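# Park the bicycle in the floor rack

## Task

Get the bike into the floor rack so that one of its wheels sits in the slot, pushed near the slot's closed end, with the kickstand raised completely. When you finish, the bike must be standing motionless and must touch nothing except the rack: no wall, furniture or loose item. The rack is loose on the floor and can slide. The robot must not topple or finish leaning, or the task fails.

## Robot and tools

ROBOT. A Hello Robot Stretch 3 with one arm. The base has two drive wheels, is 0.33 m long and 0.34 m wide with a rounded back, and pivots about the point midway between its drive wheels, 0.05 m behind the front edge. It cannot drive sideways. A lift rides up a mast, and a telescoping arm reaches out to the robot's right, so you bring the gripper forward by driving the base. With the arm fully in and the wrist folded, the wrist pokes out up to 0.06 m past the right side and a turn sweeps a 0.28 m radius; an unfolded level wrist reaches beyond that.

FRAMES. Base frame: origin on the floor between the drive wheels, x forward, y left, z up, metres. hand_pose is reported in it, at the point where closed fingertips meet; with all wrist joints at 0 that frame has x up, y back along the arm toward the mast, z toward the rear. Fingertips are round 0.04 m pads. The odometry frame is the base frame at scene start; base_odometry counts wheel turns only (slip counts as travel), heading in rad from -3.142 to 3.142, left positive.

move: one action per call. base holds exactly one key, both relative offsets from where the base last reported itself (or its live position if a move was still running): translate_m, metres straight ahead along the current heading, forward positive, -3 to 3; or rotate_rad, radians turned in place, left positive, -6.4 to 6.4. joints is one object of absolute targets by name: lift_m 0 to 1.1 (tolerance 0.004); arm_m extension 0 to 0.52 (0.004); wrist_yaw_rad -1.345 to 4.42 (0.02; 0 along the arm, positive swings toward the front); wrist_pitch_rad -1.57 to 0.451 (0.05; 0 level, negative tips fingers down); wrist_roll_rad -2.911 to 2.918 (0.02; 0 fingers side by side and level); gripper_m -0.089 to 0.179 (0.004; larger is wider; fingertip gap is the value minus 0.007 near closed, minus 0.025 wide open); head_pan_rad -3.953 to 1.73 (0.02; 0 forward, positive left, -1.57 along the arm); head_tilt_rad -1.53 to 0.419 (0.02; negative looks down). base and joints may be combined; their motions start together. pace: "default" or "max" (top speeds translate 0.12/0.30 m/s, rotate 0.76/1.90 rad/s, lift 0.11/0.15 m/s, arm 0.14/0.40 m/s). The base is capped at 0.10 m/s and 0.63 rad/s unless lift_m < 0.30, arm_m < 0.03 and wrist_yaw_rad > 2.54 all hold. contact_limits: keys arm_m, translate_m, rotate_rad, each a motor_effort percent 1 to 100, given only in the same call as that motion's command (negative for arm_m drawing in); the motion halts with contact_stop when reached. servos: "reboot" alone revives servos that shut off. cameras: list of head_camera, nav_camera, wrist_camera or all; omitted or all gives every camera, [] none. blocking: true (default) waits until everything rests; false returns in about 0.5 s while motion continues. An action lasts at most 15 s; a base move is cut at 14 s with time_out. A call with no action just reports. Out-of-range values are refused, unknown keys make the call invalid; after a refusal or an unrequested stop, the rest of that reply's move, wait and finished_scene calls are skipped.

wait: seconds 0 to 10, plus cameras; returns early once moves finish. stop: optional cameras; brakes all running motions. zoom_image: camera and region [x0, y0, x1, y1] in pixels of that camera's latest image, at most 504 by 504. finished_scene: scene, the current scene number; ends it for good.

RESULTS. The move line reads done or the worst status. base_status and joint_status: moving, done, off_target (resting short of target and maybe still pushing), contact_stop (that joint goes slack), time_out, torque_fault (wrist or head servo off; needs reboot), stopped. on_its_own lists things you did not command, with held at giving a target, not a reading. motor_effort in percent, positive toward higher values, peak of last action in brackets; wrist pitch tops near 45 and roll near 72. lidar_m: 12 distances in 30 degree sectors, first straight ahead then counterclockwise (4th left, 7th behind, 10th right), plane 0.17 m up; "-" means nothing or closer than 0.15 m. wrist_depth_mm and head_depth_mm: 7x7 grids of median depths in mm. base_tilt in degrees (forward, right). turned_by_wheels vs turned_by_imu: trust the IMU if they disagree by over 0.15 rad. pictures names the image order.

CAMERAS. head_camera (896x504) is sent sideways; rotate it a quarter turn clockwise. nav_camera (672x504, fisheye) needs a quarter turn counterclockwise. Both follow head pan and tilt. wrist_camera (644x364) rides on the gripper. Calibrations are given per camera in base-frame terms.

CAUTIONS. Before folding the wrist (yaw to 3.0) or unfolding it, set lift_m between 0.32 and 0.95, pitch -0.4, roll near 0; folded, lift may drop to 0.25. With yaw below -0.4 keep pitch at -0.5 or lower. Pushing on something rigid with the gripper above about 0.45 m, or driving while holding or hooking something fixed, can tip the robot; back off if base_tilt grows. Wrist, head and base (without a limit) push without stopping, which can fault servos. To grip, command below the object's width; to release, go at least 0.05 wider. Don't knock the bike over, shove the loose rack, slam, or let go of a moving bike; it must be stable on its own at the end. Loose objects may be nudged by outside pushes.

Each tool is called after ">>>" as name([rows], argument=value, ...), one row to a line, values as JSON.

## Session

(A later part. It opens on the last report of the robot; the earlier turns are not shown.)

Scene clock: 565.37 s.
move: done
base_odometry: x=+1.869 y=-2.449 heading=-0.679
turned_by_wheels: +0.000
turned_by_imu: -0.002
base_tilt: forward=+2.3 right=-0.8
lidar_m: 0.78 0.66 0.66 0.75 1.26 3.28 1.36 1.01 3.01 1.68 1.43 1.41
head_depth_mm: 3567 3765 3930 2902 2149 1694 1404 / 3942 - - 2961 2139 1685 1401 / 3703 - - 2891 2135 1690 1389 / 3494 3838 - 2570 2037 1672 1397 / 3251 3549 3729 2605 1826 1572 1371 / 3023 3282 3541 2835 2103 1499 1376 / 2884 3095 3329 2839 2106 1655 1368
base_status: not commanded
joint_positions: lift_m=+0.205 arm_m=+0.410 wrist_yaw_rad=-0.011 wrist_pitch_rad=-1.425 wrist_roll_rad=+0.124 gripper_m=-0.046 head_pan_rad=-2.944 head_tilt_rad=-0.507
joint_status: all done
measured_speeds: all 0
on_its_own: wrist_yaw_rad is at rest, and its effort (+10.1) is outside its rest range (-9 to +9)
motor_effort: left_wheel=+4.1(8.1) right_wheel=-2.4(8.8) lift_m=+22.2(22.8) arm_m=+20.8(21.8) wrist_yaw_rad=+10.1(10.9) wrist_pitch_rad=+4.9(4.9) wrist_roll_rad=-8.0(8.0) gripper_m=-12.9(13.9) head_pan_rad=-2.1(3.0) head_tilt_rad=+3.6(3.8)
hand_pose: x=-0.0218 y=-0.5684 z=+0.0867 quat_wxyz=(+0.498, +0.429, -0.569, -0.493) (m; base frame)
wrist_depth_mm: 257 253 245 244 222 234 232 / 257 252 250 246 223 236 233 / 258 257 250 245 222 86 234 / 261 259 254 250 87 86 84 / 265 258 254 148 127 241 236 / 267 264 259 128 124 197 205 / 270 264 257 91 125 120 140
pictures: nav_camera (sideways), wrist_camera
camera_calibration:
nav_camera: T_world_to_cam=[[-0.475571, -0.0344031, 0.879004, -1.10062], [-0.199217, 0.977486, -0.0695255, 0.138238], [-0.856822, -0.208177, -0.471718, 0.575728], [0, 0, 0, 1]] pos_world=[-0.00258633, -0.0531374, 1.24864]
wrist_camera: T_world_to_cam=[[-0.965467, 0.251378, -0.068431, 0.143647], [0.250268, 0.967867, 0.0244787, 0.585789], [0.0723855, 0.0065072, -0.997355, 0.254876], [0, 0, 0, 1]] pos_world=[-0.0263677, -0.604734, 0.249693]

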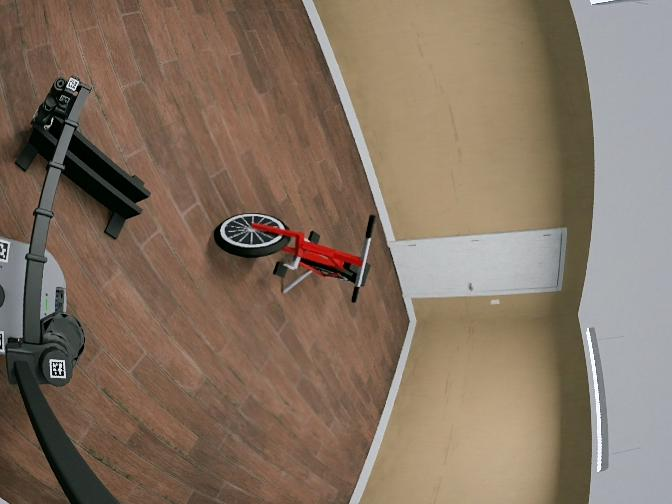

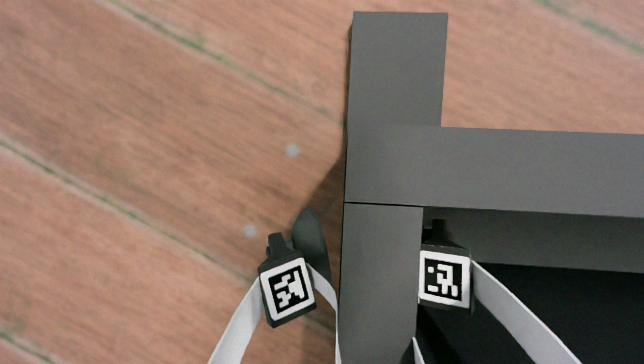

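>>> zoom_image(camera="nav_camera", region=[0, 60, 180, 260])

Scaled by 2.520 from the camera's 672x504 image, which has a finer 792x594 frame.

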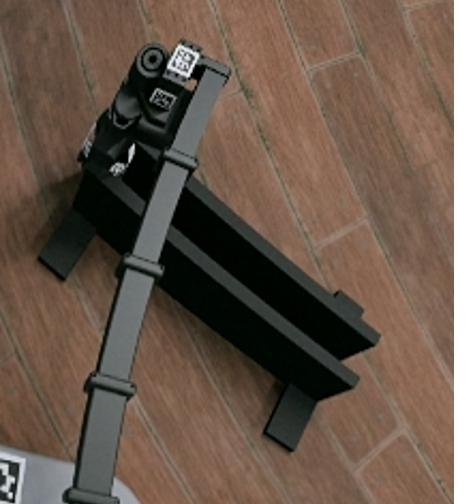

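>>> move(base={"rotate_rad": -0.1}, cameras=[])

>>> move(base={"translate_m": 0.35}, cameras=["wrist_camera", "nav_camera", "head_camera"])

Scene clock: 589.97 s.
move: done
base_odometry: x=+1.869 y=-2.449 heading=-0.779
turned_by_wheels: -0.100
turned_by_imu: -0.099
base_tilt: forward=+2.3 right=-0.8
lidar_m: 0.84 0.67 0.66 0.72 1.09 3.28 1.96 1.01 3.06 1.80 1.44 1.43
head_depth_mm: 3329 3558 3752 2953 2152 1693 1401 / 3628 3856 - 2955 2136 1679 1388 / 3903 - - 2899 2125 1680 1387 / 3788 - - 2871 2112 1674 1385 / 3495 3824 3951 2461 1997 1685 1382 / 3195 3440 3718 2678 1796 1441 1377 / 3030 3204 3460 2675 2073 1528 1368
base_status: done
joint_positions: lift_m=+0.205 arm_m=+0.410 wrist_yaw_rad=-0.005 wrist_pitch_rad=-1.408 wrist_roll_rad=+0.113 gripper_m=-0.046 head_pan_rad=-2.944 head_tilt_rad=-0.507
joint_status: not commanded
measured_speeds: all 0
motor_effort: left_wheel=+8.4(14.0) right_wheel=-10.2(16.5) lift_m=+21.6(22.0) arm_m=+14.8(19.6) wrist_yaw_rad=+3.4(10.7) wrist_pitch_rad=+1.5(4.8) wrist_roll_rad=-4.4(8.0) gripper_m=-13.0(13.7) head_pan_rad=-2.1(2.7) head_tilt_rad=+2.7(3.7)
hand_pose: x=-0.0217 y=-0.5726 z=+0.0869 quat_wxyz=(+0.506, +0.430, -0.569, -0.485) (m; base frame)
wrist_depth_mm: 260 256 248 247 238 238 235 / 261 257 255 248 224 241 235 / 261 257 253 227 88 86 84 / 265 263 254 89 88 87 233 / 267 261 257 134 129 239 235 / 268 261 259 91 124 174 169 / 266 263 125 91 127 119 121
pictures: none
No camera images: "cameras" was empty.

Scene clock: 594.60 s.
move: done
base_odometry: x=+2.118 y=-2.695 heading=-0.779
turned_by_wheels: +0.000
turned_by_imu: -0.001
base_tilt: forward=+2.3 right=-0.8
lidar_m: 0.57 0.46 0.45 0.49 0.75 3.55 1.69 1.34 3.00 1.45 1.16 1.15
head_depth_mm: 3653 3796 - 2926 2161 1695 1397 / 3954 - - 2910 2131 1694 1390 / - - - 2881 2135 1685 1388 / - - - 2863 2113 1672 1396 / 3790 3984 - 2197 2029 1672 1391 / 3438 3706 3907 2805 1786 1671 1381 / 3283 3475 3629 2802 2092 1633 1374
base_status: done
joint_positions: lift_m=+0.205 arm_m=+0.410 wrist_yaw_rad=-0.001 wrist_pitch_rad=-1.407 wrist_roll_rad=+0.102 gripper_m=-0.046 head_pan_rad=-2.944 head_tilt_rad=-0.507
joint_status: not commanded
measured_speeds: all 0
motor_effort: left_wheel=+0.6(9.6) right_wheel=+9.2(16.1) lift_m=+21.2(21.8) arm_m=-8.6(14.5) wrist_yaw_rad=+0.6(5.1) wrist_pitch_rad=+1.3(2.0) wrist_roll_rad=-0.8(4.5) gripper_m=-13.6(14.7) head_pan_rad=-2.3(2.9) head_tilt_rad=+3.1(3.9)
hand_pose: x=-0.0216 y=-0.5728 z=+0.0870 quat_wxyz=(+0.511, +0.433, -0.566, -0.481) (m; base frame)
wrist_depth_mm: 258 253 251 246 239 238 234 / 259 256 252 249 224 239 236 / 262 259 253 224 88 86 84 / 265 258 255 89 88 236 234 / 266 260 255 90 130 239 235 / 266 263 256 91 125 141 156 / 266 262 254 91 119 111 115
pictures: head_camera (sideways), nav_camera (sideways), wrist_camera
camera_calibration:
head_camera: T_world_to_cam=[[0.440241, 0.111251, -0.890961, 1.17556], [0.179232, -0.983212, -0.0342084, 0.0447201], [-0.879809, -0.144628, -0.45279, 0.550667], [0, 0, 0, 1]] pos_world=[-0.0410612, -0.0071705, 1.29824]
nav_camera: T_world_to_cam=[[-0.475383, -0.0343524, 0.879108, -1.10076], [-0.199205, 0.977488, -0.0695246, 0.138237], [-0.856929, -0.208174, -0.471525, 0.575478], [0, 0, 0, 1]] pos_world=[-0.00259921, -0.0531395, 1.24865]
wrist_camera: T_world_to_cam=[[-0.973176, 0.219403, -0.0692115, 0.126501], [0.219446, 0.975599, 0.0070744, 0.5953], [0.0690748, -0.00830351, -0.997577, 0.246626], [0, 0, 0, 1]] pos_world=[-0.0245641, -0.606481, 0.250572]

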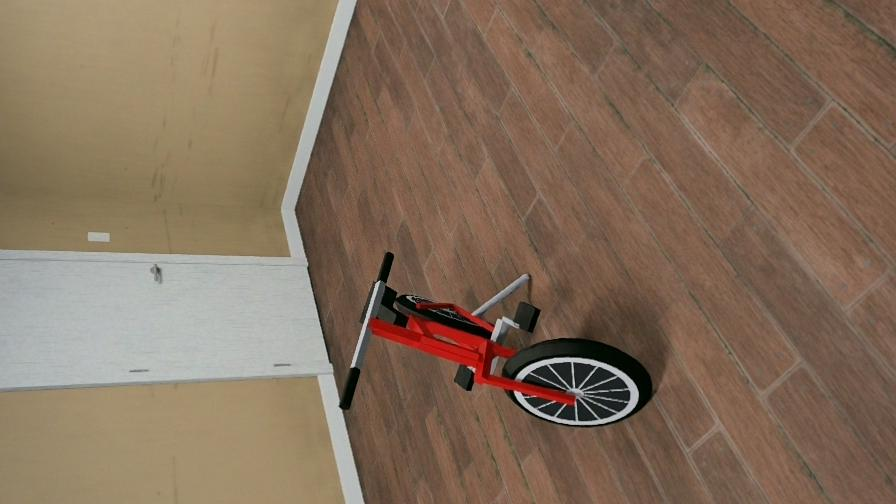

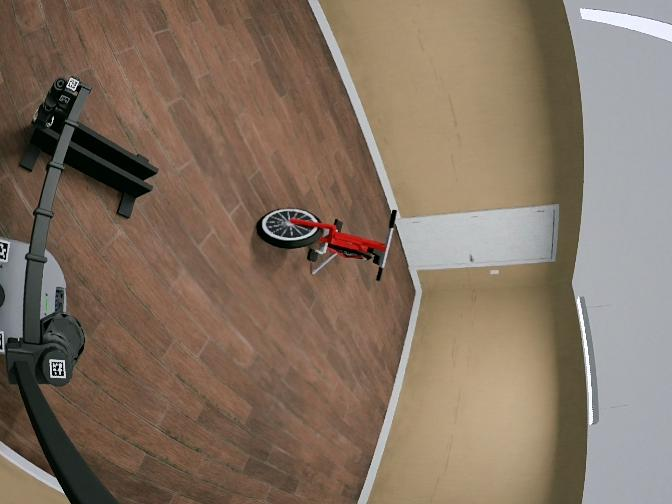

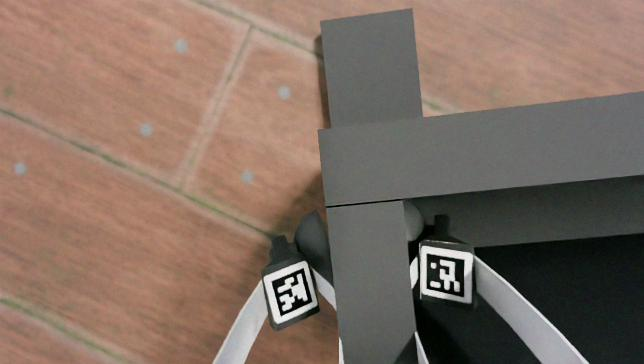

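>>> move(joints={"gripper_m": 0.08}, cameras=[])

>>> move(joints={"lift_m": 0.33, "head_pan_rad": -2.3}, pace="max", cameras=[])

>>> move(base={"translate_m": -0.5}, joints={"gripper_m": -0.02, "arm_m": 0.34, "wrist_roll_rad": 0.1})

Scene clock: 619.33 s.
move: done
base_odometry: x=+2.118 y=-2.695 heading=-0.779
turned_by_wheels: +0.000
turned_by_imu: -0.001
base_tilt: forward=+2.3 right=-0.8
lidar_m: 0.57 0.46 0.45 0.49 0.75 3.55 1.70 1.34 3.01 1.46 1.16 1.15
head_depth_mm: 3581 3854 - 2965 2137 1692 1403 / 3974 - - 2924 2150 1685 1391 / - - - 2855 2121 1688 1387 / - - - 2873 2127 1670 1380 / 3726 - - 2200 2045 1665 1377 / 3454 3702 3850 2848 1784 1675 1372 / 3236 3429 3659 2814 2097 1660 1361
base_status: not commanded
joint_positions: lift_m=+0.205 arm_m=+0.410 wrist_yaw_rad=-0.001 wrist_pitch_rad=-1.405 wrist_roll_rad=+0.102 gripper_m=+0.080 head_pan_rad=-2.944 head_tilt_rad=-0.507
joint_status: all done
measured_speeds: all 0
motor_effort: left_wheel=+0.6(0.7) right_wheel=+3.2(9.8) lift_m=+28.9(29.0) arm_m=-16.0(19.0) wrist_yaw_rad=+0.2(1.5) wrist_pitch_rad=+0.7(1.7) wrist_roll_rad=-0.9(1.1) gripper_m=+0.2(79.2) head_pan_rad=-2.4(2.7) head_tilt_rad=+3.1(4.0)
hand_pose: x=-0.0216 y=-0.5733 z=+0.0870 quat_wxyz=(+0.511, +0.433, -0.566, -0.480) (m; base frame)
wrist_depth_mm: 258 254 249 244 238 239 233 / 261 258 251 249 224 236 234 / 260 258 250 228 88 86 84 / 264 258 253 89 88 87 235 / 265 260 254 90 143 158 233 / 267 262 130 90 125 120 157 / 263 263 128 91 112 122 108
pictures: none
No camera images: "cameras" was empty.

Scene clock: 620.97 s.
move: done
base_odometry: x=+2.118 y=-2.695 heading=-0.779
turned_by_wheels: +0.000
turned_by_imu: +0.000
base_tilt: forward=+2.4 right=-0.8
lidar_m: 0.57 0.46 0.45 0.49 0.75 3.56 1.70 1.34 3.03 1.46 1.16 1.15
head_depth_mm: 3097 3331 3660 2969 2056 1664 1403 / 3018 3221 3572 2909 2133 1686 1384 / 2952 3257 3511 2929 2102 1683 1388 / 2967 3194 3454 2879 2131 1677 1397 / 2910 3174 3368 2836 2114 1668 1383 / 2906 3127 3392 2837 2078 1668 1374 / 2856 3109 3363 2841 2106 1653 1370
base_status: not commanded
joint_positions: lift_m=+0.330 arm_m=+0.410 wrist_yaw_rad=-0.001 wrist_pitch_rad=-1.404 wrist_roll_rad=+0.102 gripper_m=+0.080 head_pan_rad=-2.306 head_tilt_rad=-0.507
joint_status: all done
measured_speeds: all 0
motor_effort: left_wheel=+0.7(0.7) right_wheel=+2.9(3.7) lift_m=+27.7(31.1) arm_m=-14.2(16.6) wrist_yaw_rad=+0.0(1.4) wrist_pitch_rad=+0.5(1.3) wrist_roll_rad=-0.9(1.1) gripper_m=+0.4(1.1) head_pan_rad=+3.1(3.8) head_tilt_rad=+2.5(3.8)
hand_pose: x=-0.0216 y=-0.5737 z=+0.2120 quat_wxyz=(+0.511, +0.433, -0.567, -0.480) (m; base frame)
wrist_depth_mm: 384 384 370 367 364 355 352 / 393 382 384 370 360 359 356 / 388 384 379 370 363 358 205 / 397 386 379 374 211 359 352 / 389 392 385 378 244 153 251 / 397 399 130 377 212 121 206 / 393 396 384 380 370 369 358
pictures: none
No camera images: "cameras" was empty.

Scene clock: 627.10 s.
move: done
base_odometry: x=+1.763 y=-2.344 heading=-0.779
turned_by_wheels: +0.000
turned_by_imu: -0.002
base_tilt: forward=+2.3 right=-0.8
lidar_m: 0.95 0.76 0.75 0.82 1.24 3.17 3.46 0.87 2.97 1.95 1.56 1.54
head_depth_mm: 2757 3003 3281 2927 1705 1595 1403 / 2757 2931 3207 2916 2148 1347 1329 / 2682 2916 3168 2922 2134 1676 1369 / 2662 2862 3149 2897 2121 1677 1384 / 2652 2862 3117 2884 2093 1669 1374 / 2597 2826 3051 2852 2073 1670 1382 / 2571 2780 2999 2807 2087 1650 1374
base_status: done
joint_positions: lift_m=+0.330 arm_m=+0.340 wrist_yaw_rad=-0.001 wrist_pitch_rad=-1.404 wrist_roll_rad=+0.102 gripper_m=-0.020 head_pan_rad=-2.306 head_tilt_rad=-0.507
joint_status: all done
measured_speeds: all 0
motor_effort: left_wheel=+1.5(3.4) right_wheel=-3.4(8.4) lift_m=+22.9(27.7) arm_m=-18.3(20.3) wrist_yaw_rad=+1.3(1.9) wrist_pitch_rad=+1.0(1.3) wrist_roll_rad=-0.9(5.2) gripper_m=-7.7(80.0) head_pan_rad=+2.2(3.3) head_tilt_rad=+3.2(3.9)
hand_pose: x=-0.0216 y=-0.5037 z=+0.2120 quat_wxyz=(+0.511, +0.432, -0.567, -0.480) (m; base frame)
wrist_depth_mm: 385 386 376 370 363 356 352 / 390 382 374 353 361 355 354 / 394 388 381 351 366 355 353 / 227 225 220 369 367 357 354 / 396 390 376 152 364 363 356 / 238 224 221 127 125 366 356 / 400 393 389 379 374 368 358
pictures: head_camera (sideways), nav_camera (sideways), wrist_camera
camera_calibration:
head_camera: T_world_to_cam=[[0.287066, 0.351824, -0.890962, 1.17649], [0.730174, -0.682404, -0.0342084, 0.0413593], [-0.620032, -0.640737, -0.452788, 0.54908], [0, 0, 0, 1]] pos_world=[-0.0274832, -0.0338786, 1.29824]
nav_camera: T_world_to_cam=[[-0.361132, -0.311049, 0.879109, -1.10145], [-0.742795, 0.665899, -0.0695246, 0.141553], [-0.563772, -0.678105, -0.471523, 0.573688], [0, 0, 0, 1]] pos_world=[0.0308039, -0.0478456, 1.24865]
wrist_camera: T_world_to_cam=[[-0.973192, 0.219094, -0.0699633, 0.119994], [0.219376, 0.975633, 0.00372639, 0.527697], [0.069075, -0.0117217, -0.997543, 0.37023], [0, 0, 0, 1]] pos_world=[-0.0245606, -0.536789, 0.375749]

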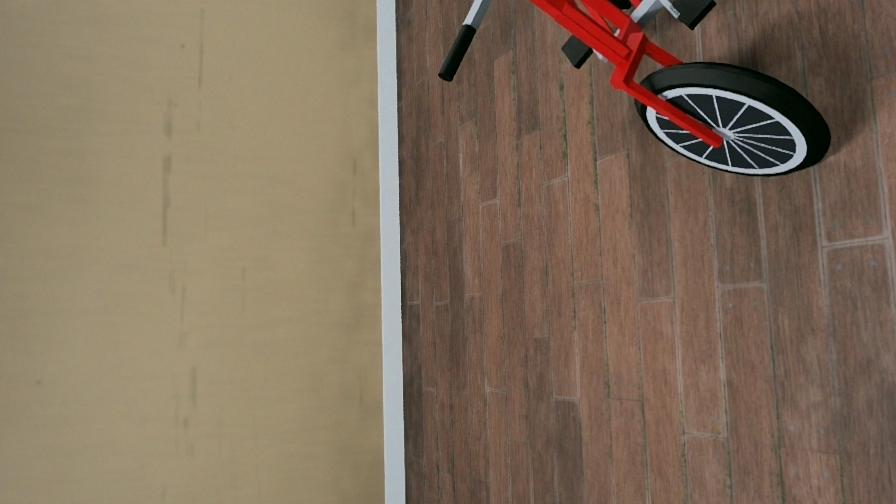

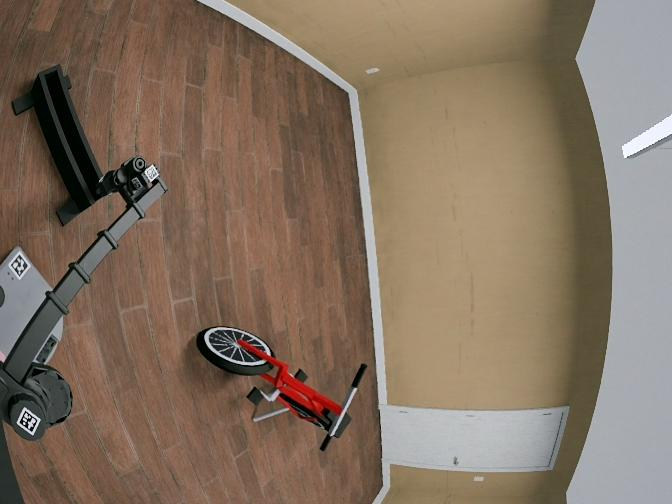

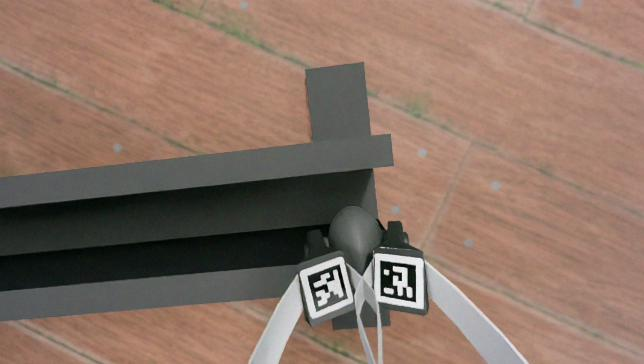

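>>> move(joints={"arm_m": 0.348, "head_pan_rad": -2.75, "head_tilt_rad": -0.62}, cameras=["head_camera"])

>>> zoom_image(camera="head_camera", region=[380, 130, 760, 430])

Scene clock: 637.93 s.
move: done
base_odometry: x=+1.763 y=-2.344 heading=-0.779
turned_by_wheels: +0.000
turned_by_imu: -0.001
base_tilt: forward=+2.3 right=-0.8
lidar_m: 0.95 0.76 0.75 0.82 1.24 3.17 3.45 0.88 2.98 1.95 1.56 1.54
head_depth_mm: 3735 - 3416 2413 1900 1555 1303 / 3491 - 3375 2418 1876 1535 1310 / 3356 3655 3329 2307 1878 1534 1296 / 3122 3427 3331 1837 1816 1537 1299 / 2987 3322 3301 2375 1421 1411 1282 / 2839 3093 3232 2361 1784 1481 1286 / 2653 2866 3075 2335 1844 1503 1283
base_status: not commanded
joint_positions: lift_m=+0.330 arm_m=+0.348 wrist_yaw_rad=-0.001 wrist_pitch_rad=-1.404 wrist_roll_rad=+0.102 gripper_m=-0.020 head_pan_rad=-2.744 head_tilt_rad=-0.612
joint_status: all done
measured_speeds: all 0
motor_effort: left_wheel=+1.6(1.7) right_wheel=-3.3(3.9) lift_m=+23.5(23.8) arm_m=+19.0(19.7) wrist_yaw_rad=+0.6(1.6) wrist_pitch_rad=+0.2(1.1) wrist_roll_rad=-1.0(1.2) gripper_m=-6.9(8.1) head_pan_rad=-2.5(3.5) head_tilt_rad=-3.6(7.6)
hand_pose: x=-0.0216 y=-0.5117 z=+0.2120 quat_wxyz=(+0.511, +0.432, -0.567, -0.480) (m; base frame)
wrist_depth_mm: 388 379 380 368 363 356 355 / 390 386 376 374 369 363 353 / 392 387 380 357 363 357 352 / 397 225 220 214 367 363 361 / 393 385 376 153 365 358 359 / 272 233 227 126 124 365 356 / 404 391 389 379 372 368 360
pictures: head_camera (sideways)
camera_calibration:
head_camera: T_world_to_cam=[[0.492973, 0.231641, -0.838642, 1.107], [0.374502, -0.926536, -0.0357773, 0.0455667], [-0.785319, -0.296435, -0.543507, 0.668127], [0, 0, 0, 1]] pos_world=[-0.0380948, -0.0161515, 1.29314]

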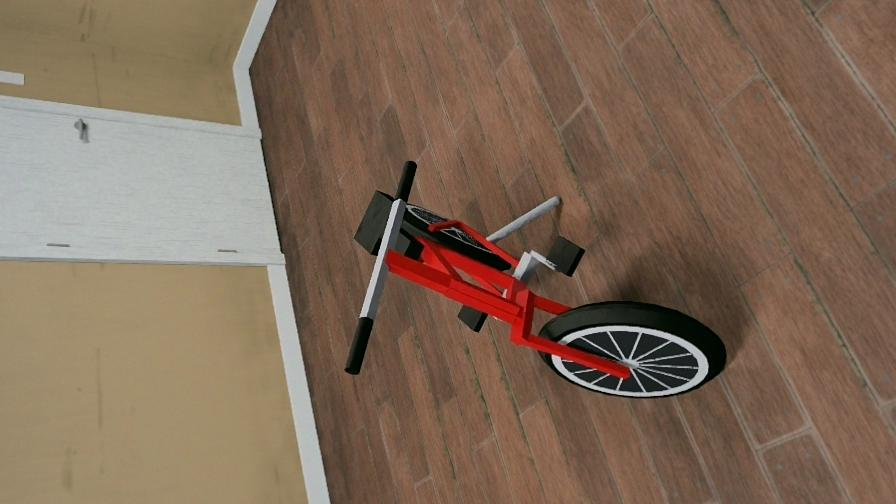

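Scaled by 1.326 from the camera's 896x504 image, which has a finer 1280x720 frame.

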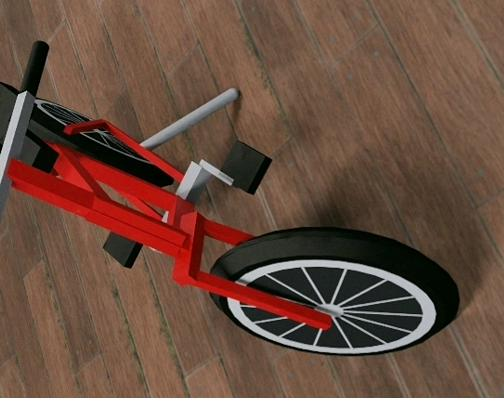

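>>> move(joints={"lift_m": 0.22}, cameras=["wrist_camera"])

>>> move(joints={"arm_m": 0.416}, cameras=["wrist_camera"])

Scene clock: 666.33 s.
move: done
base_odometry: x=+1.763 y=-2.344 heading=-0.779
turned_by_wheels: +0.000
turned_by_imu: -0.001
base_tilt: forward=+2.3 right=-0.8
lidar_m: 0.95 0.76 0.75 0.82 1.24 3.17 3.46 0.88 2.98 1.96 1.56 1.54
head_depth_mm: 3760 3998 3377 2424 1883 1545 1305 / 3568 3877 3378 2383 1891 1533 1312 / 3392 3642 3333 2308 1866 1535 1301 / 3134 3422 3338 1860 1798 1531 1301 / 2991 3287 3262 2384 1425 1427 1287 / 2858 3102 3209 2360 1791 1481 1283 / 2673 2902 3087 2348 1844 1502 1276
base_status: not commanded
joint_positions: lift_m=+0.220 arm_m=+0.348 wrist_yaw_rad=-0.001 wrist_pitch_rad=-1.404 wrist_roll_rad=+0.102 gripper_m=-0.020 head_pan_rad=-2.744 head_tilt_rad=-0.612
joint_status: all done
measured_speeds: all 0
motor_effort: left_wheel=+1.5(1.7) right_wheel=-4.0(4.0) lift_m=+23.2(24.4) arm_m=+17.7(18.9) wrist_yaw_rad=+0.1(1.5) wrist_pitch_rad=+0.4(1.3) wrist_roll_rad=-0.8(1.2) gripper_m=-7.2(8.4) head_pan_rad=-1.7(2.9) head_tilt_rad=-4.5(4.5)
hand_pose: x=-0.0216 y=-0.5117 z=+0.1020 quat_wxyz=(+0.511, +0.432, -0.567, -0.480) (m; base frame)
wrist_depth_mm: 272 271 265 259 256 252 248 / 275 273 267 240 256 255 247 / 277 276 267 241 103 254 249 / 110 109 106 104 104 256 251 / 280 275 270 153 257 259 253 / 265 242 220 127 124 257 253 / 166 156 136 126 129 258 253
pictures: wrist_camera
camera_calibration:
wrist_camera: T_world_to_cam=[[-0.973192, 0.219093, -0.069966, 0.114051], [0.219375, 0.975633, 0.00371441, 0.535917], [0.069075, -0.011734, -0.997542, 0.260404], [0, 0, 0, 1]] pos_world=[-0.0245606, -0.544791, 0.265753]

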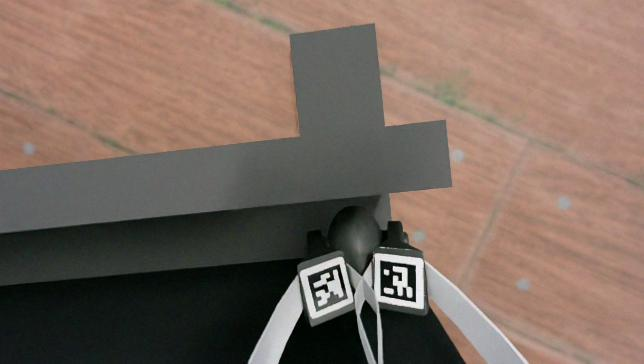

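Scene clock: 668.00 s.
move: done
base_odometry: x=+1.763 y=-2.344 heading=-0.779
turned_by_wheels: +0.000
turned_by_imu: +0.000
base_tilt: forward=+2.3 right=-0.8
lidar_m: 0.95 0.76 0.75 0.82 1.24 3.17 3.48 0.88 2.98 1.96 1.56 1.54
head_depth_mm: 3666 - 3354 2475 1884 1562 1307 / 3590 - 3364 2408 1887 1537 1306 / 3352 3652 3301 2315 1883 1534 1295 / 3140 3415 3333 1852 1794 1537 1290 / 2977 3299 3269 2352 1418 1414 1288 / 2811 3081 3194 2363 1797 1475 1290 / 2665 2922 3052 2362 1846 1513 1281
base_status: not commanded
joint_positions: lift_m=+0.220 arm_m=+0.416 wrist_yaw_rad=-0.001 wrist_pitch_rad=-1.411 wrist_roll_rad=+0.102 gripper_m=-0.020 head_pan_rad=-2.744 head_tilt_rad=-0.612
joint_status: all done
measured_speeds: all 0
motor_effort: left_wheel=+1.4(1.8) right_wheel=-3.3(4.1) lift_m=+23.8(24.0) arm_m=+19.3(21.5) wrist_yaw_rad=-0.2(1.4) wrist_pitch_rad=+1.7(2.5) wrist_roll_rad=-0.9(1.1) gripper_m=-7.2(8.0) head_pan_rad=-2.2(2.9) head_tilt_rad=-3.8(4.6)
hand_pose: x=-0.0216 y=-0.5780 z=+0.1019 quat_wxyz=(+0.510, +0.434, -0.565, -0.482) (m; base frame)
wrist_depth_mm: 271 271 265 261 254 251 248 / 273 270 266 242 260 252 250 / 275 271 266 243 255 257 249 / 276 273 265 104 103 255 251 / 278 108 106 105 260 259 254 / 277 275 269 127 123 259 255 / 278 222 185 151 142 258 256
pictures: wrist_camera
camera_calibration:
wrist_camera: T_world_to_cam=[[-0.973194, 0.219553, -0.0684777, 0.128674], [0.219365, 0.975588, 0.0103504, 0.599856], [0.0690785, -0.00494862, -0.997599, 0.263428], [0, 0, 0, 1]] pos_world=[-0.0245597, -0.61216, 0.265398]

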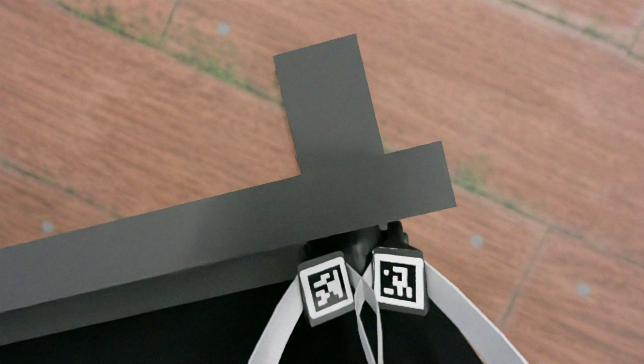

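>>> move(joints={"arm_m": 0.40}, cameras=[])

>>> move(joints={"lift_m": 0.35}, cameras=["wrist_camera"])

>>> move(joints={"lift_m": 0.97, "arm_m": 0.05, "gripper_m": 0.13, "wrist_roll_rad": -0.89}, pace="max", cameras=[])

>>> move(base={"translate_m": -1.0}, joints={"head_pan_rad": -1.9, "head_tilt_rad": -0.8})

Scene clock: 692.57 s.
move: done
base_odometry: x=+1.763 y=-2.344 heading=-0.779
turned_by_wheels: +0.000
turned_by_imu: -0.001
base_tilt: forward=+2.3 right=-0.8
lidar_m: 0.95 0.76 0.75 0.82 1.25 3.17 3.44 0.88 2.98 1.95 1.56 1.54
head_depth_mm: 3701 - 3418 2418 1869 1560 1304 / 3554 - 3357 2428 1882 1532 1306 / 3318 3760 3325 2320 1870 1537 1299 / 3107 3468 3314 1839 1803 1527 1296 / 2994 3250 3254 2362 1420 1413 1299 / 2814 3077 3206 2387 1788 1476 1286 / 2719 2925 3066 2330 1828 1509 1285
base_status: not commanded
joint_positions: lift_m=+0.220 arm_m=+0.400 wrist_yaw_rad=-0.001 wrist_pitch_rad=-1.405 wrist_roll_rad=+0.102 gripper_m=-0.020 head_pan_rad=-2.744 head_tilt_rad=-0.612
joint_status: all done
measured_speeds: all 0
motor_effort: left_wheel=+1.2(1.7) right_wheel=-3.4(3.8) lift_m=+26.2(26.5) arm_m=-19.1(19.9) wrist_yaw_rad=+0.5(1.6) wrist_pitch_rad=+0.7(2.3) wrist_roll_rad=-0.8(1.2) gripper_m=-6.3(7.9) head_pan_rad=-2.9(2.9) head_tilt_rad=-3.9(4.5)
hand_pose: x=-0.0216 y=-0.5634 z=+0.1020 quat_wxyz=(+0.511, +0.433, -0.566, -0.480) (m; base frame)
wrist_depth_mm: 274 270 268 258 257 251 247 / 277 270 269 243 255 252 250 / 277 271 264 104 103 251 248 / 277 109 106 105 260 256 251 / 110 270 268 155 259 260 252 / 278 274 250 127 124 257 255 / 224 178 150 121 112 256 256
pictures: none
No camera images: "cameras" was empty.

Scene clock: 694.57 s.
move: done
base_odometry: x=+1.763 y=-2.344 heading=-0.779
turned_by_wheels: +0.000
turned_by_imu: +0.000
base_tilt: forward=+2.3 right=-0.8
lidar_m: 0.95 0.76 0.75 0.82 1.24 3.17 3.45 0.88 2.97 1.95 1.56 1.54
head_depth_mm: 3696 - 3413 2445 1892 1553 1307 / 3561 - 3319 2404 1898 1543 1303 / 3288 3653 3336 2337 1883 1537 1308 / 3101 3398 3320 1842 1805 1538 1294 / 2997 3319 3316 2382 1414 1409 1293 / 2837 3087 3229 2348 1785 1475 1283 / 2682 2944 3056 2355 1827 1520 1281
base_status: not commanded
joint_positions: lift_m=+0.350 arm_m=+0.400 wrist_yaw_rad=-0.001 wrist_pitch_rad=-1.405 wrist_roll_rad=+0.102 gripper_m=-0.020 head_pan_rad=-2.744 head_tilt_rad=-0.612
joint_status: all done
measured_speeds: all 0
motor_effort: left_wheel=+1.7(1.8) right_wheel=-3.8(4.0) lift_m=+27.6(29.9) arm_m=-16.8(18.8) wrist_yaw_rad=+1.1(1.5) wrist_pitch_rad=+0.6(1.5) wrist_roll_rad=-1.0(1.2) gripper_m=-6.7(8.0) head_pan_rad=-2.7(2.7) head_tilt_rad=-4.2(4.8)
hand_pose: x=-0.0216 y=-0.5636 z=+0.2320 quat_wxyz=(+0.511, +0.433, -0.566, -0.480) (m; base frame)
wrist_depth_mm: 407 405 395 386 381 376 367 / 408 405 396 381 381 381 373 / 412 403 399 367 385 374 368 / 420 404 241 383 382 381 373 / 250 404 399 152 383 382 375 / 417 320 251 127 124 389 381 / 251 412 405 398 388 387 377
pictures: wrist_camera
camera_calibration:
wrist_camera: T_world_to_cam=[[-0.973193, 0.219126, -0.0698449, 0.134498], [0.21937, 0.975632, 0.00425483, 0.5859], [0.0690753, -0.0111811, -0.997549, 0.38978], [0, 0, 0, 1]] pos_world=[-0.0245603, -0.596737, 0.395726]

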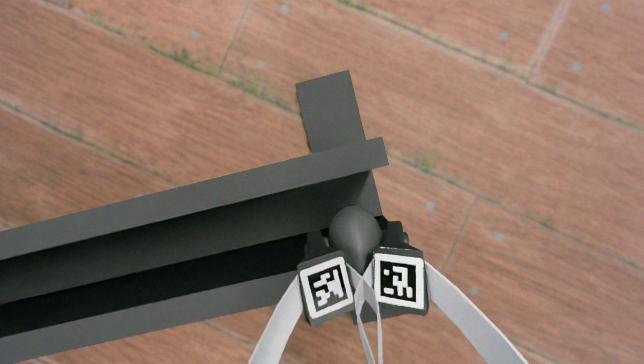

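Scene clock: 699.50 s.
move: done
base_odometry: x=+1.763 y=-2.344 heading=-0.779
turned_by_wheels: +0.000
turned_by_imu: -0.001
base_tilt: forward=+2.3 right=-0.8
lidar_m: 0.95 0.76 0.75 0.82 1.24 3.17 3.43 0.88 2.98 1.95 1.56 1.54
head_depth_mm: 3677 - 3409 2448 1888 1638 - / 3566 3981 3404 2402 1900 1667 - / 3327 3707 3314 2300 1883 - - / 3156 3450 3307 1824 1804 - - / 2987 3276 3336 2364 1427 - - / 2845 3087 3201 2345 1982 - - / 2685 2902 3048 2329 1962 - -
base_status: not commanded
joint_positions: lift_m=+0.970 arm_m=+0.050 wrist_yaw_rad=+0.001 wrist_pitch_rad=-1.401 wrist_roll_rad=-0.888 gripper_m=+0.130 head_pan_rad=-2.744 head_tilt_rad=-0.612
joint_status: all done
measured_speeds: all 0
motor_effort: left_wheel=+1.4(1.8) right_wheel=-4.1(4.2) lift_m=+28.2(30.5) arm_m=-17.8(20.4) wrist_yaw_rad=-0.3(2.0) wrist_pitch_rad=-0.1(0.9) wrist_roll_rad=-0.7(4.6) gripper_m=+1.9(80.0) head_pan_rad=-2.2(2.9) head_tilt_rad=-4.4(4.7)
hand_pose: x=-0.0215 y=-0.2145 z=+0.8521 quat_wxyz=(+0.720, +0.608, -0.255, -0.216) (m; base frame)
wrist_depth_mm: 914 924 963 957 - - - / 926 979 962 964 - - - / 938 995 976 - - - - / 986 960 981 - - - - / 944 992 850 881 - 139 - / 975 147 147 907 - 123 112 / 940 120 - - - - -
pictures: none
No camera images: "cameras" was empty.

Scene clock: 710.60 s.
move: done
base_odometry: x=+1.051 y=-1.641 heading=-0.779
turned_by_wheels: +0.000
turned_by_imu: -0.006
base_tilt: forward=+2.3 right=-0.8
lidar_m: 1.72 1.37 1.36 1.47 2.23 2.40 2.61 0.66 0.43 0.47 0.44 2.33
head_depth_mm: 2100 2339 2522 - - 1320 1200 / 2151 2383 - - - 1213 1201 / 2210 2443 - - - 1137 1196 / 2274 2516 - - - 1140 1147 / 2316 2584 - - - - 1189 / 2400 2671 - - - - 1126 / 2471 2774 2470 - - 1310 907
base_status: done
joint_positions: lift_m=+0.970 arm_m=+0.050 wrist_yaw_rad=+0.001 wrist_pitch_rad=-1.401 wrist_roll_rad=-0.888 gripper_m=+0.130 head_pan_rad=-1.906 head_tilt_rad=-0.790
joint_status: all done
measured_speeds: all 0
motor_effort: left_wheel=+1.5(3.7) right_wheel=-4.5(9.1) lift_m=+28.3(29.0) arm_m=-15.1(18.3) wrist_yaw_rad=-1.1(1.9) wrist_pitch_rad=+0.2(0.9) wrist_roll_rad=-0.8(1.0) gripper_m=+0.0(2.1) head_pan_rad=+2.6(4.0) head_tilt_rad=-4.5(6.3)
hand_pose: x=-0.0215 y=-0.2145 z=+0.8521 quat_wxyz=(+0.720, +0.608, -0.255, -0.216) (m; base frame)
wrist_depth_mm: 909 950 979 967 - - - / 942 938 977 978 664 - - / 928 986 994 - - 403 - / 948 931 - - - 750 - / 939 976 850 861 - 139 517 / 977 146 148 945 - 123 112 / - 119 - - - - -
pictures: head_camera (sideways), nav_camera (sideways), wrist_camera
camera_calibration:
head_camera: T_world_to_cam=[[0.203143, 0.653596, -0.729071, 0.96594], [0.941634, -0.334538, -0.0375355, 0.0443876], [-0.268435, -0.678894, -0.683408, 0.846966], [0, 0, 0, 1]] pos_world=[-0.0106656, -0.0414853, 1.28473]
nav_camera: T_world_to_cam=[[-0.285902, -0.641033, 0.712276, -0.88442], [-0.937053, 0.34253, -0.0678561, 0.14054], [-0.200478, -0.686841, -0.698612, 0.866899], [0, 0, 0, 1]] pos_world=[0.0526305, -0.01966, 1.24511]
wrist_camera: T_world_to_cam=[[-0.723074, -0.68574, 0.0832174, -0.21769], [-0.684795, 0.72741, 0.0439384, 0.136227], [-0.0906635, -0.0252161, -0.995562, 1.0041], [0, 0, 0, 1]] pos_world=[0.0269165, -0.223052, 1.01177]

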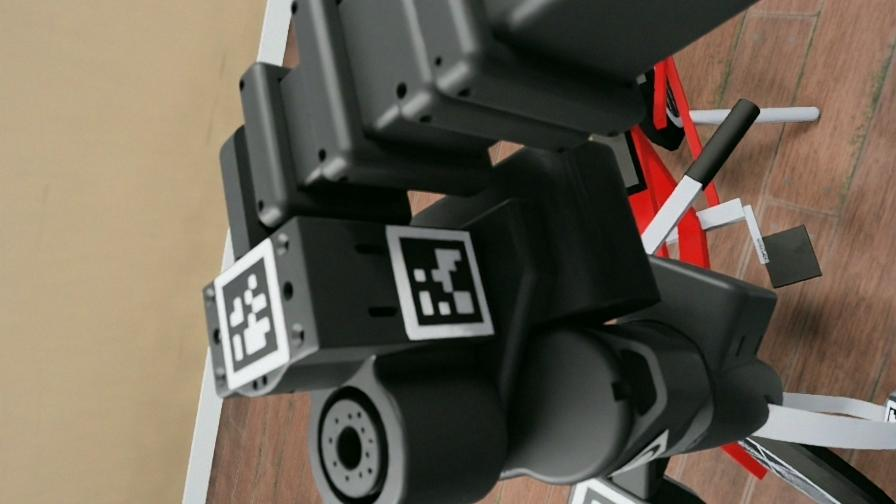

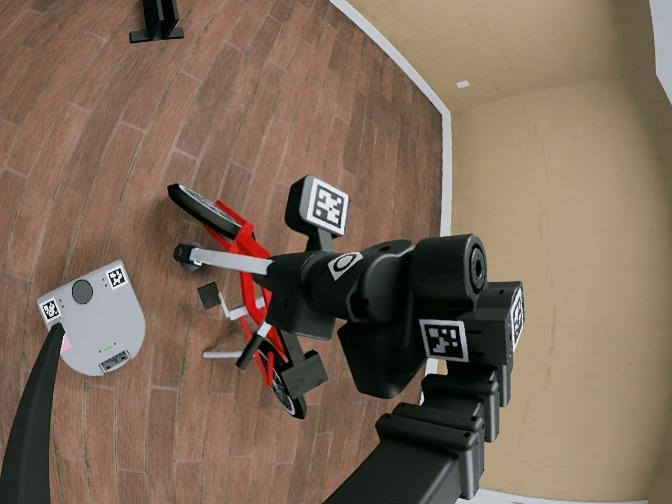

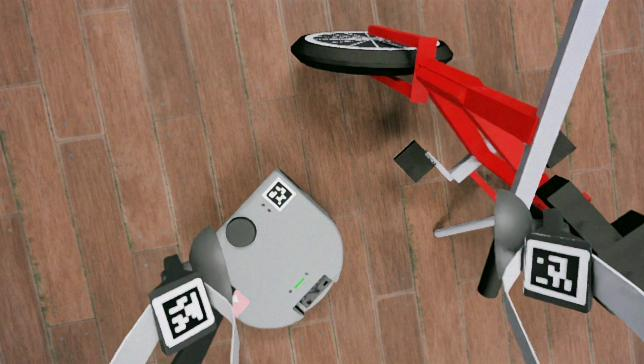

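>>> move(base={"translate_m": -0.12}, joints={"arm_m": 0.27}, cameras=["wrist_camera"])

Scene clock: 718.03 s.
move: done
base_odometry: x=+0.965 y=-1.557 heading=-0.779
turned_by_wheels: +0.000
turned_by_imu: -0.002
base_tilt: forward=+2.3 right=-0.8
lidar_m: 1.81 1.44 1.43 1.55 2.33 2.31 2.51 0.68 0.42 0.41 0.50 2.43
head_depth_mm: 2017 2263 - - - 1354 1202 / 2081 2321 - - - 1297 1196 / 2151 2313 - 1799 1522 1162 1179 / 2139 - 2188 1887 1577 1041 1169 / 359 353 2239 1876 1573 1104 1135 / 352 346 403 1774 1555 917 1183 / 323 340 381 445 1460 902 1162
base_status: done
joint_positions: lift_m=+0.970 arm_m=+0.270 wrist_yaw_rad=+0.000 wrist_pitch_rad=-1.401 wrist_roll_rad=-0.888 gripper_m=+0.130 head_pan_rad=-1.905 head_tilt_rad=-0.790
joint_status: all done
measured_speeds: all 0
motor_effort: left_wheel=+1.0(3.6) right_wheel=-3.7(8.9) lift_m=+26.1(27.4) arm_m=+19.2(20.0) wrist_yaw_rad=-0.3(1.6) wrist_pitch_rad=+0.1(0.5) wrist_roll_rad=-0.7(0.9) gripper_m=+0.7(1.4) head_pan_rad=+2.6(3.2) head_tilt_rad=-4.2(5.5)
hand_pose: x=-0.0215 y=-0.4345 z=+0.8521 quat_wxyz=(+0.720, +0.608, -0.256, -0.216) (m; base frame)
wrist_depth_mm: 938 941 974 957 - - - / 938 948 746 586 - - - / 936 953 998 561 - - - / 943 922 990 511 814 - - / 904 974 - - 603 138 - / 954 146 146 - - 123 112 / 997 120 843 - - 512 -
pictures: wrist_camera
camera_calibration:
wrist_camera: T_world_to_cam=[[-0.723746, -0.68503, 0.0832173, -0.368273], [-0.684081, 0.728081, 0.0439386, 0.296551], [-0.0906882, -0.025127, -0.995562, 0.998586], [0, 0, 0, 1]] pos_world=[0.0268889, -0.4431, 1.01177]

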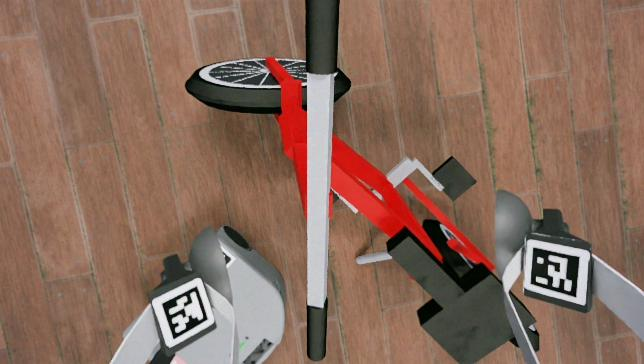

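>>> move(base={"translate_m": 0.004}, joints={"lift_m": 0.84, "arm_m": 0.264, "wrist_roll_rad": -0.785}, cameras=["wrist_camera"])

Scene clock: 744.10 s.
move: done
base_odometry: x=+0.968 y=-1.560 heading=-0.779
turned_by_wheels: +0.000
turned_by_imu: -0.001
base_tilt: forward=+2.3 right=-0.8
lidar_m: 1.81 1.44 1.43 1.54 2.34 2.31 2.51 0.68 0.42 0.41 0.50 2.42
head_depth_mm: 2014 2284 2366 1911 1612 1404 - / 2076 2336 2365 1904 1635 - - / 2140 2418 2342 1892 291 - 1156 / 2188 2493 2341 324 324 1058 1173 / 2259 2569 424 440 1576 1061 1145 / 2344 2657 420 436 1462 931 1192 / 2394 2669 419 433 680 885 1159
base_status: done
joint_positions: lift_m=+0.840 arm_m=+0.264 wrist_yaw_rad=+0.000 wrist_pitch_rad=-1.401 wrist_roll_rad=-0.791 gripper_m=+0.130 head_pan_rad=-1.905 head_tilt_rad=-0.790
joint_status: all done
measured_speeds: all 0
motor_effort: left_wheel=+5.2(8.1) right_wheel=+1.7(3.9) lift_m=+24.1(24.5) arm_m=-15.5(19.8) wrist_yaw_rad=-0.2(2.0) wrist_pitch_rad=-0.1(0.6) wrist_roll_rad=+1.8(5.4) gripper_m=+0.0(1.3) head_pan_rad=+2.6(3.4) head_tilt_rad=-4.6(5.3)
hand_pose: x=-0.0215 y=-0.4285 z=+0.7221 quat_wxyz=(+0.707, +0.596, -0.290, -0.245) (m; base frame)
wrist_depth_mm: 805 827 858 160 908 885 928 / 817 822 546 171 894 879 904 / 840 836 867 337 870 891 928 / 821 859 883 257 672 900 895 / 860 831 876 228 443 139 928 / 852 147 717 773 917 123 112 / 848 120 732 742 907 381 376
pictures: wrist_camera
camera_calibration:
wrist_camera: T_world_to_cam=[[-0.787075, -0.61276, 0.0709755, -0.314909], [-0.612099, 0.790081, 0.0332833, 0.333694], [-0.076471, -0.0172476, -0.996923, 0.873972], [0, 0, 0, 1]] pos_world=[0.0232297, -0.441535, 0.882526]

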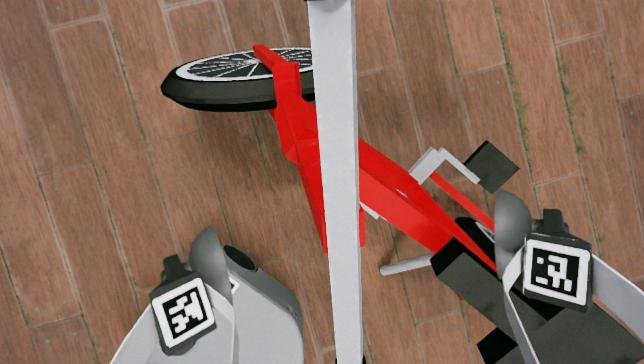

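>>> move(joints={"lift_m": 0.792}, cameras=["wrist_camera"])

>>> move(joints={"gripper_m": 0.02}, cameras=["wrist_camera"])

Scene clock: 754.40 s.
move: done
base_odometry: x=+0.968 y=-1.560 heading=-0.779
turned_by_wheels: +0.000
turned_by_imu: -0.001
base_tilt: forward=+2.3 right=-0.8
lidar_m: 1.80 1.44 1.43 1.54 2.33 2.31 2.52 0.68 0.42 0.41 0.50 2.42
head_depth_mm: 2035 2289 2375 1924 1599 1350 1248 / 2105 2346 2364 1896 1604 1123 - / 2147 2418 2336 1902 887 293 1137 / 2218 2461 2341 1789 344 841 1171 / 2254 2548 2304 420 1538 1058 1149 / 2336 2639 2280 461 524 929 1182 / 2391 2682 2285 459 545 892 1155
base_status: not commanded
joint_positions: lift_m=+0.792 arm_m=+0.264 wrist_yaw_rad=+0.000 wrist_pitch_rad=-1.401 wrist_roll_rad=-0.791 gripper_m=+0.130 head_pan_rad=-1.905 head_tilt_rad=-0.790
joint_status: all done
measured_speeds: all 0
motor_effort: left_wheel=+5.2(5.5) right_wheel=+2.1(2.3) lift_m=+22.9(27.2) arm_m=-6.6(9.5) wrist_yaw_rad=-0.2(1.3) wrist_pitch_rad=+0.5(0.8) wrist_roll_rad=+2.1(2.1) gripper_m=+0.7(1.4) head_pan_rad=+3.3(3.3) head_tilt_rad=-4.6(5.0)
hand_pose: x=-0.0215 y=-0.4285 z=+0.6741 quat_wxyz=(+0.707, +0.596, -0.290, -0.245) (m; base frame)
wrist_depth_mm: 776 783 797 117 823 819 839 / 769 787 485 129 810 823 863 / 795 799 796 138 855 841 866 / 801 821 831 151 598 854 857 / 794 833 811 167 366 139 879 / 820 147 676 737 853 124 112 / 803 120 679 690 865 327 323
pictures: wrist_camera
camera_calibration:
wrist_camera: T_world_to_cam=[[-0.787098, -0.612732, 0.0709706, -0.311488], [-0.61207, 0.790103, 0.0332796, 0.335304], [-0.0764655, -0.0172447, -0.996923, 0.826127], [0, 0, 0, 1]] pos_world=[0.0232283, -0.441537, 0.834533]

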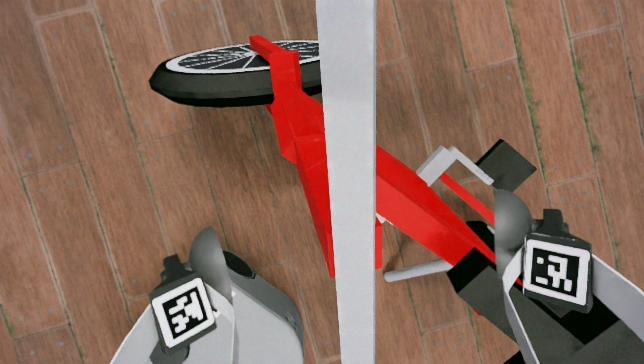

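Scene clock: 756.03 s.
move: done
base_odometry: x=+0.968 y=-1.560 heading=-0.779
turned_by_wheels: +0.000
turned_by_imu: +0.000
base_tilt: forward=+2.3 right=-0.8
lidar_m: 1.80 1.44 1.43 1.55 2.34 2.31 2.51 0.68 0.42 0.41 0.50 2.42
head_depth_mm: 2018 2272 2377 1907 1595 1343 1247 / 2094 2330 2355 1912 1601 1121 - / 2138 2362 2362 1899 887 293 1138 / 2210 2500 2342 1794 344 840 1175 / 2275 2586 2326 420 1541 1056 1154 / 2319 2628 2320 460 525 915 1180 / 2387 2684 2283 459 558 902 1156
base_status: not commanded
joint_positions: lift_m=+0.792 arm_m=+0.264 wrist_yaw_rad=+0.000 wrist_pitch_rad=-1.401 wrist_roll_rad=-0.791 gripper_m=+0.020 head_pan_rad=-1.905 head_tilt_rad=-0.790
joint_status: all done
measured_speeds: all 0
motor_effort: left_wheel=+5.3(5.4) right_wheel=+2.2(2.3) lift_m=+23.6(23.6) arm_m=-3.8(6.9) wrist_yaw_rad=+0.7(1.3) wrist_pitch_rad=+0.3(0.6) wrist_roll_rad=+1.8(2.1) gripper_m=-1.2(79.8) head_pan_rad=+3.0(3.1) head_tilt_rad=-4.3(5.5)
hand_pose: x=-0.0215 y=-0.4285 z=+0.6741 quat_wxyz=(+0.707, +0.596, -0.290, -0.245) (m; base frame)
wrist_depth_mm: 764 762 806 118 820 836 836 / 799 796 490 127 832 828 855 / 777 790 830 138 818 854 826 / 783 802 819 152 592 832 845 / 798 797 831 155 149 709 898 / 802 816 655 131 126 323 866 / 816 818 679 204 838 324 321
pictures: wrist_camera
camera_calibration:
wrist_camera: T_world_to_cam=[[-0.787193, -0.612612, 0.0709499, -0.311424], [-0.611951, 0.790196, 0.0332633, 0.335358], [-0.0764418, -0.0172332, -0.996925, 0.826128], [0, 0, 0, 1]] pos_world=[0.0232221, -0.441544, 0.834528]

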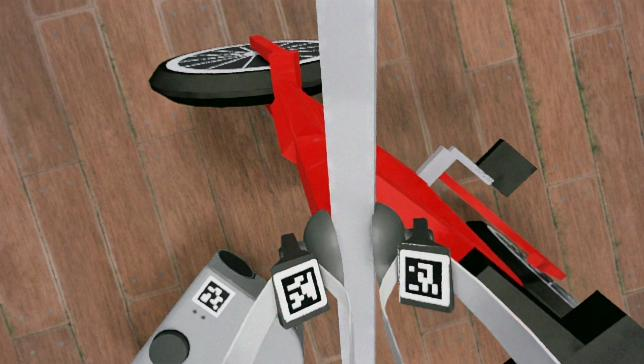

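>>> move(joints={"gripper_m": -0.06}, cameras=[])

>>> move(joints={"arm_m": 0.33, "lift_m": 0.797, "head_pan_rad": -1.9, "head_tilt_rad": -0.6})

Scene clock: 768.03 s.
move: done
base_odometry: x=+0.968 y=-1.560 heading=-0.779
turned_by_wheels: +0.000
turned_by_imu: -0.001
base_tilt: forward=+2.3 right=-0.8
lidar_m: 1.81 1.44 1.43 1.54 2.34 2.32 2.51 0.68 0.42 0.41 0.50 2.42
head_depth_mm: 2013 2279 2370 1924 1606 1350 1246 / 2077 2348 2361 1900 1597 1126 - / 2150 2421 2334 1893 889 293 1138 / 2181 2493 2337 1782 344 839 1174 / 2268 2573 2320 419 1529 1054 1145 / 2310 2624 2300 460 523 917 1179 / 2412 2676 2287 458 569 899 1153
base_status: not commanded
joint_positions: lift_m=+0.792 arm_m=+0.264 wrist_yaw_rad=+0.000 wrist_pitch_rad=-1.401 wrist_roll_rad=-0.788 gripper_m=-0.059 head_pan_rad=-1.905 head_tilt_rad=-0.790
joint_status: all done
measured_speeds: all 0
motor_effort: left_wheel=+5.2(5.4) right_wheel=+2.3(2.3) lift_m=+29.5(29.5) arm_m=+4.5(4.8) wrist_yaw_rad=-0.2(1.4) wrist_pitch_rad=+0.2(0.7) wrist_roll_rad=+1.1(2.0) gripper_m=-20.6(96.9) head_pan_rad=+2.9(3.1) head_tilt_rad=-4.5(5.5)
hand_pose: x=-0.0215 y=-0.4286 z=+0.6741 quat_wxyz=(+0.707, +0.596, -0.291, -0.246) (m; base frame)
wrist_depth_mm: 785 772 797 118 838 809 837 / 786 788 497 128 817 835 866 / 779 826 829 138 815 871 859 / 781 806 831 150 589 861 866 / 795 808 834 151 350 699 871 / 804 811 671 126 124 323 891 / 811 836 697 192 861 325 318
pictures: none
No camera images: "cameras" was empty.

Scene clock: 769.90 s.
move: contact_stop
base_odometry: x=+0.968 y=-1.560 heading=-0.779
turned_by_wheels: -0.001
turned_by_imu: -0.027
base_tilt: forward=+2.3 right=-0.8
lidar_m: 1.85 1.45 1.43 1.54 2.27 2.31 2.48 0.71 0.42 0.40 0.52 2.43
head_depth_mm: 1973 2138 2364 2470 1900 1548 1255 / 2014 2207 2408 2424 1908 1551 1104 / 2049 2252 2502 2421 1884 876 286 / 2128 2333 2567 2408 1816 333 801 / 2169 2359 2619 2318 422 1492 978 / 2205 2437 2691 525 512 1449 868 / 2267 2533 2787 499 505 666 794
base_status: not commanded
joint_positions: lift_m=+0.800 arm_m=+0.330 wrist_yaw_rad=+0.001 wrist_pitch_rad=-1.502 wrist_roll_rad=-0.788 gripper_m=-0.059 head_pan_rad=-1.905 head_tilt_rad=-0.606
joint_status: lift_m contact_stop (moved +0.008 of +0.005); the others done
measured_speeds: translate_m=+0.000 rotate_rad=+0.000 lift_m=+0.001 arm_m=+0.000 wrist_yaw_rad=+0.000 wrist_pitch_rad=+0.024 wrist_roll_rad=+0.000 head_pan_rad=+0.000 head_tilt_rad=+0.000
on_its_own: lift_m is slack since a contact_stop; wrist_pitch_rad is at rest, and its effort (+18.5) is outside its rest range (-8 to +12)
motor_effort: left_wheel=-3.5(5.2) right_wheel=+15.1(15.4) lift_m=+25.0(32.3) arm_m=+23.3(26.2) wrist_yaw_rad=-1.0(2.0) wrist_pitch_rad=+18.5(22.4) wrist_roll_rad=+1.1(1.2) gripper_m=-19.2(21.1) head_pan_rad=+2.9(3.8) head_tilt_rad=+2.5(6.2)
hand_pose: x=-0.0215 y=-0.4686 z=+0.6816 quat_wxyz=(+0.676, +0.631, -0.278, -0.260) (m; base frame)
wrist_depth_mm: 773 793 786 115 763 806 790 / 801 813 489 124 785 813 784 / 829 818 822 136 835 816 813 / 837 855 832 149 553 823 823 / 872 863 857 147 362 586 835 / 871 891 722 126 126 326 861 / 901 843 722 203 891 330 324
pictures: head_camera (sideways), nav_camera (sideways), wrist_camera
camera_calibration:
head_camera: T_world_to_cam=[[0.155522, 0.517031, -0.84172, 1.11307], [0.939487, -0.340718, -0.0357022, 0.0420227], [-0.305248, -0.785232, -0.538733, 0.658987], [0, 0, 0, 1]] pos_world=[-0.0114323, -0.0437181, 1.29341]
nav_camera: T_world_to_cam=[[-0.239205, -0.507137, 0.828005, -1.03556], [-0.941277, 0.33039, -0.0695707, 0.142815], [-0.238283, -0.796024, -0.556388, 0.68212], [0, 0, 0, 1]] pos_world=[0.0492556, -0.02937, 1.2469]
wrist_camera: T_world_to_cam=[[-0.787785, -0.615889, 0.00864234, -0.295558], [-0.611221, 0.783396, 0.112689, 0.30942], [-0.0761741, 0.0834921, -0.993593, 0.877868], [0, 0, 0, 1]] pos_world=[0.0231582, -0.497724, 0.83993]

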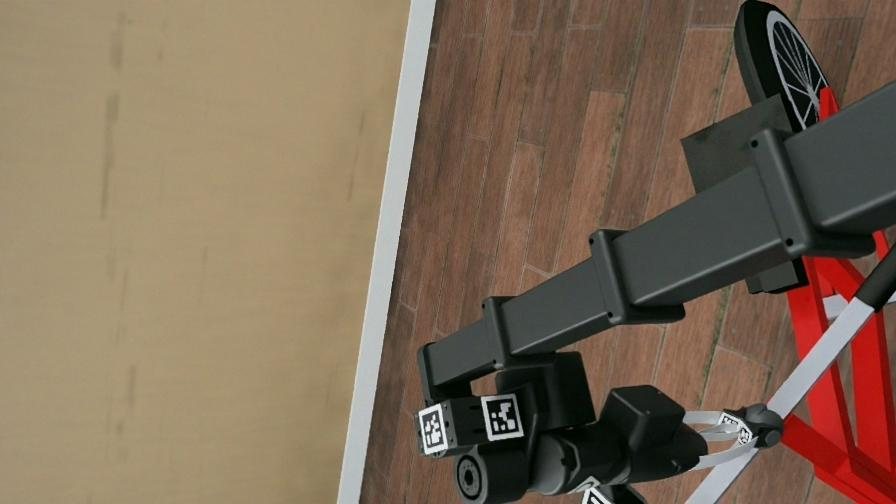

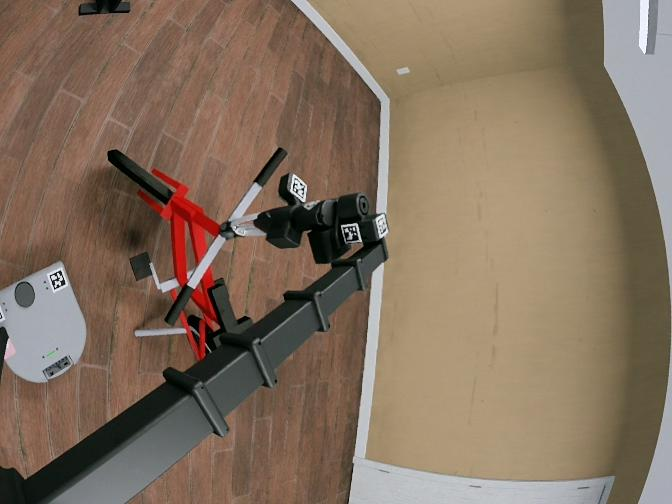

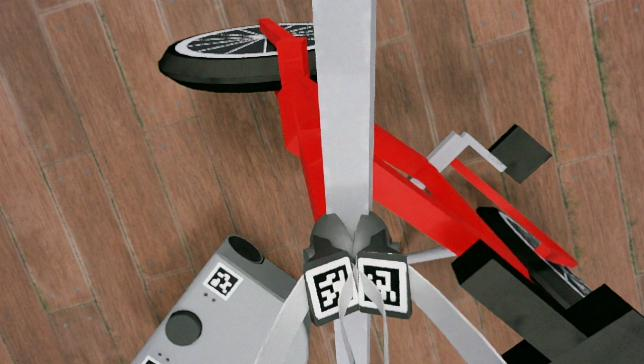

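>>> zoom_image(camera="wrist_camera", region=[250, 180, 450, 340])

>>> zoom_image(camera="head_camera", region=[640, 360, 880, 504])

Scaled by 2.520.

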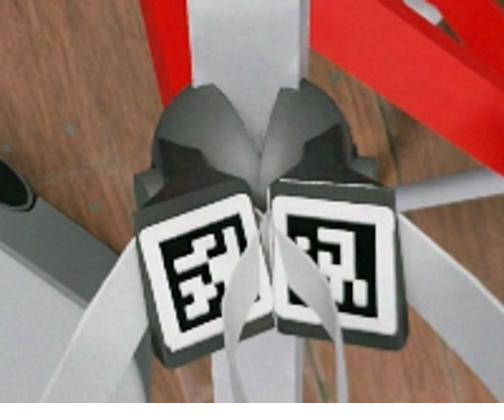

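Scaled by 2.100 from the camera's 896x504 image, which has a finer 1280x720 frame.

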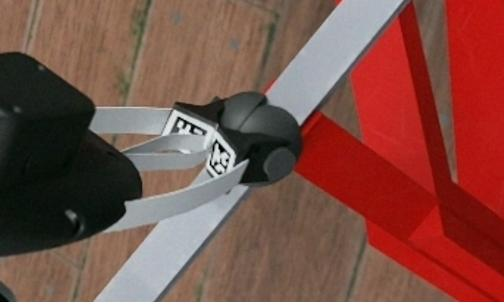

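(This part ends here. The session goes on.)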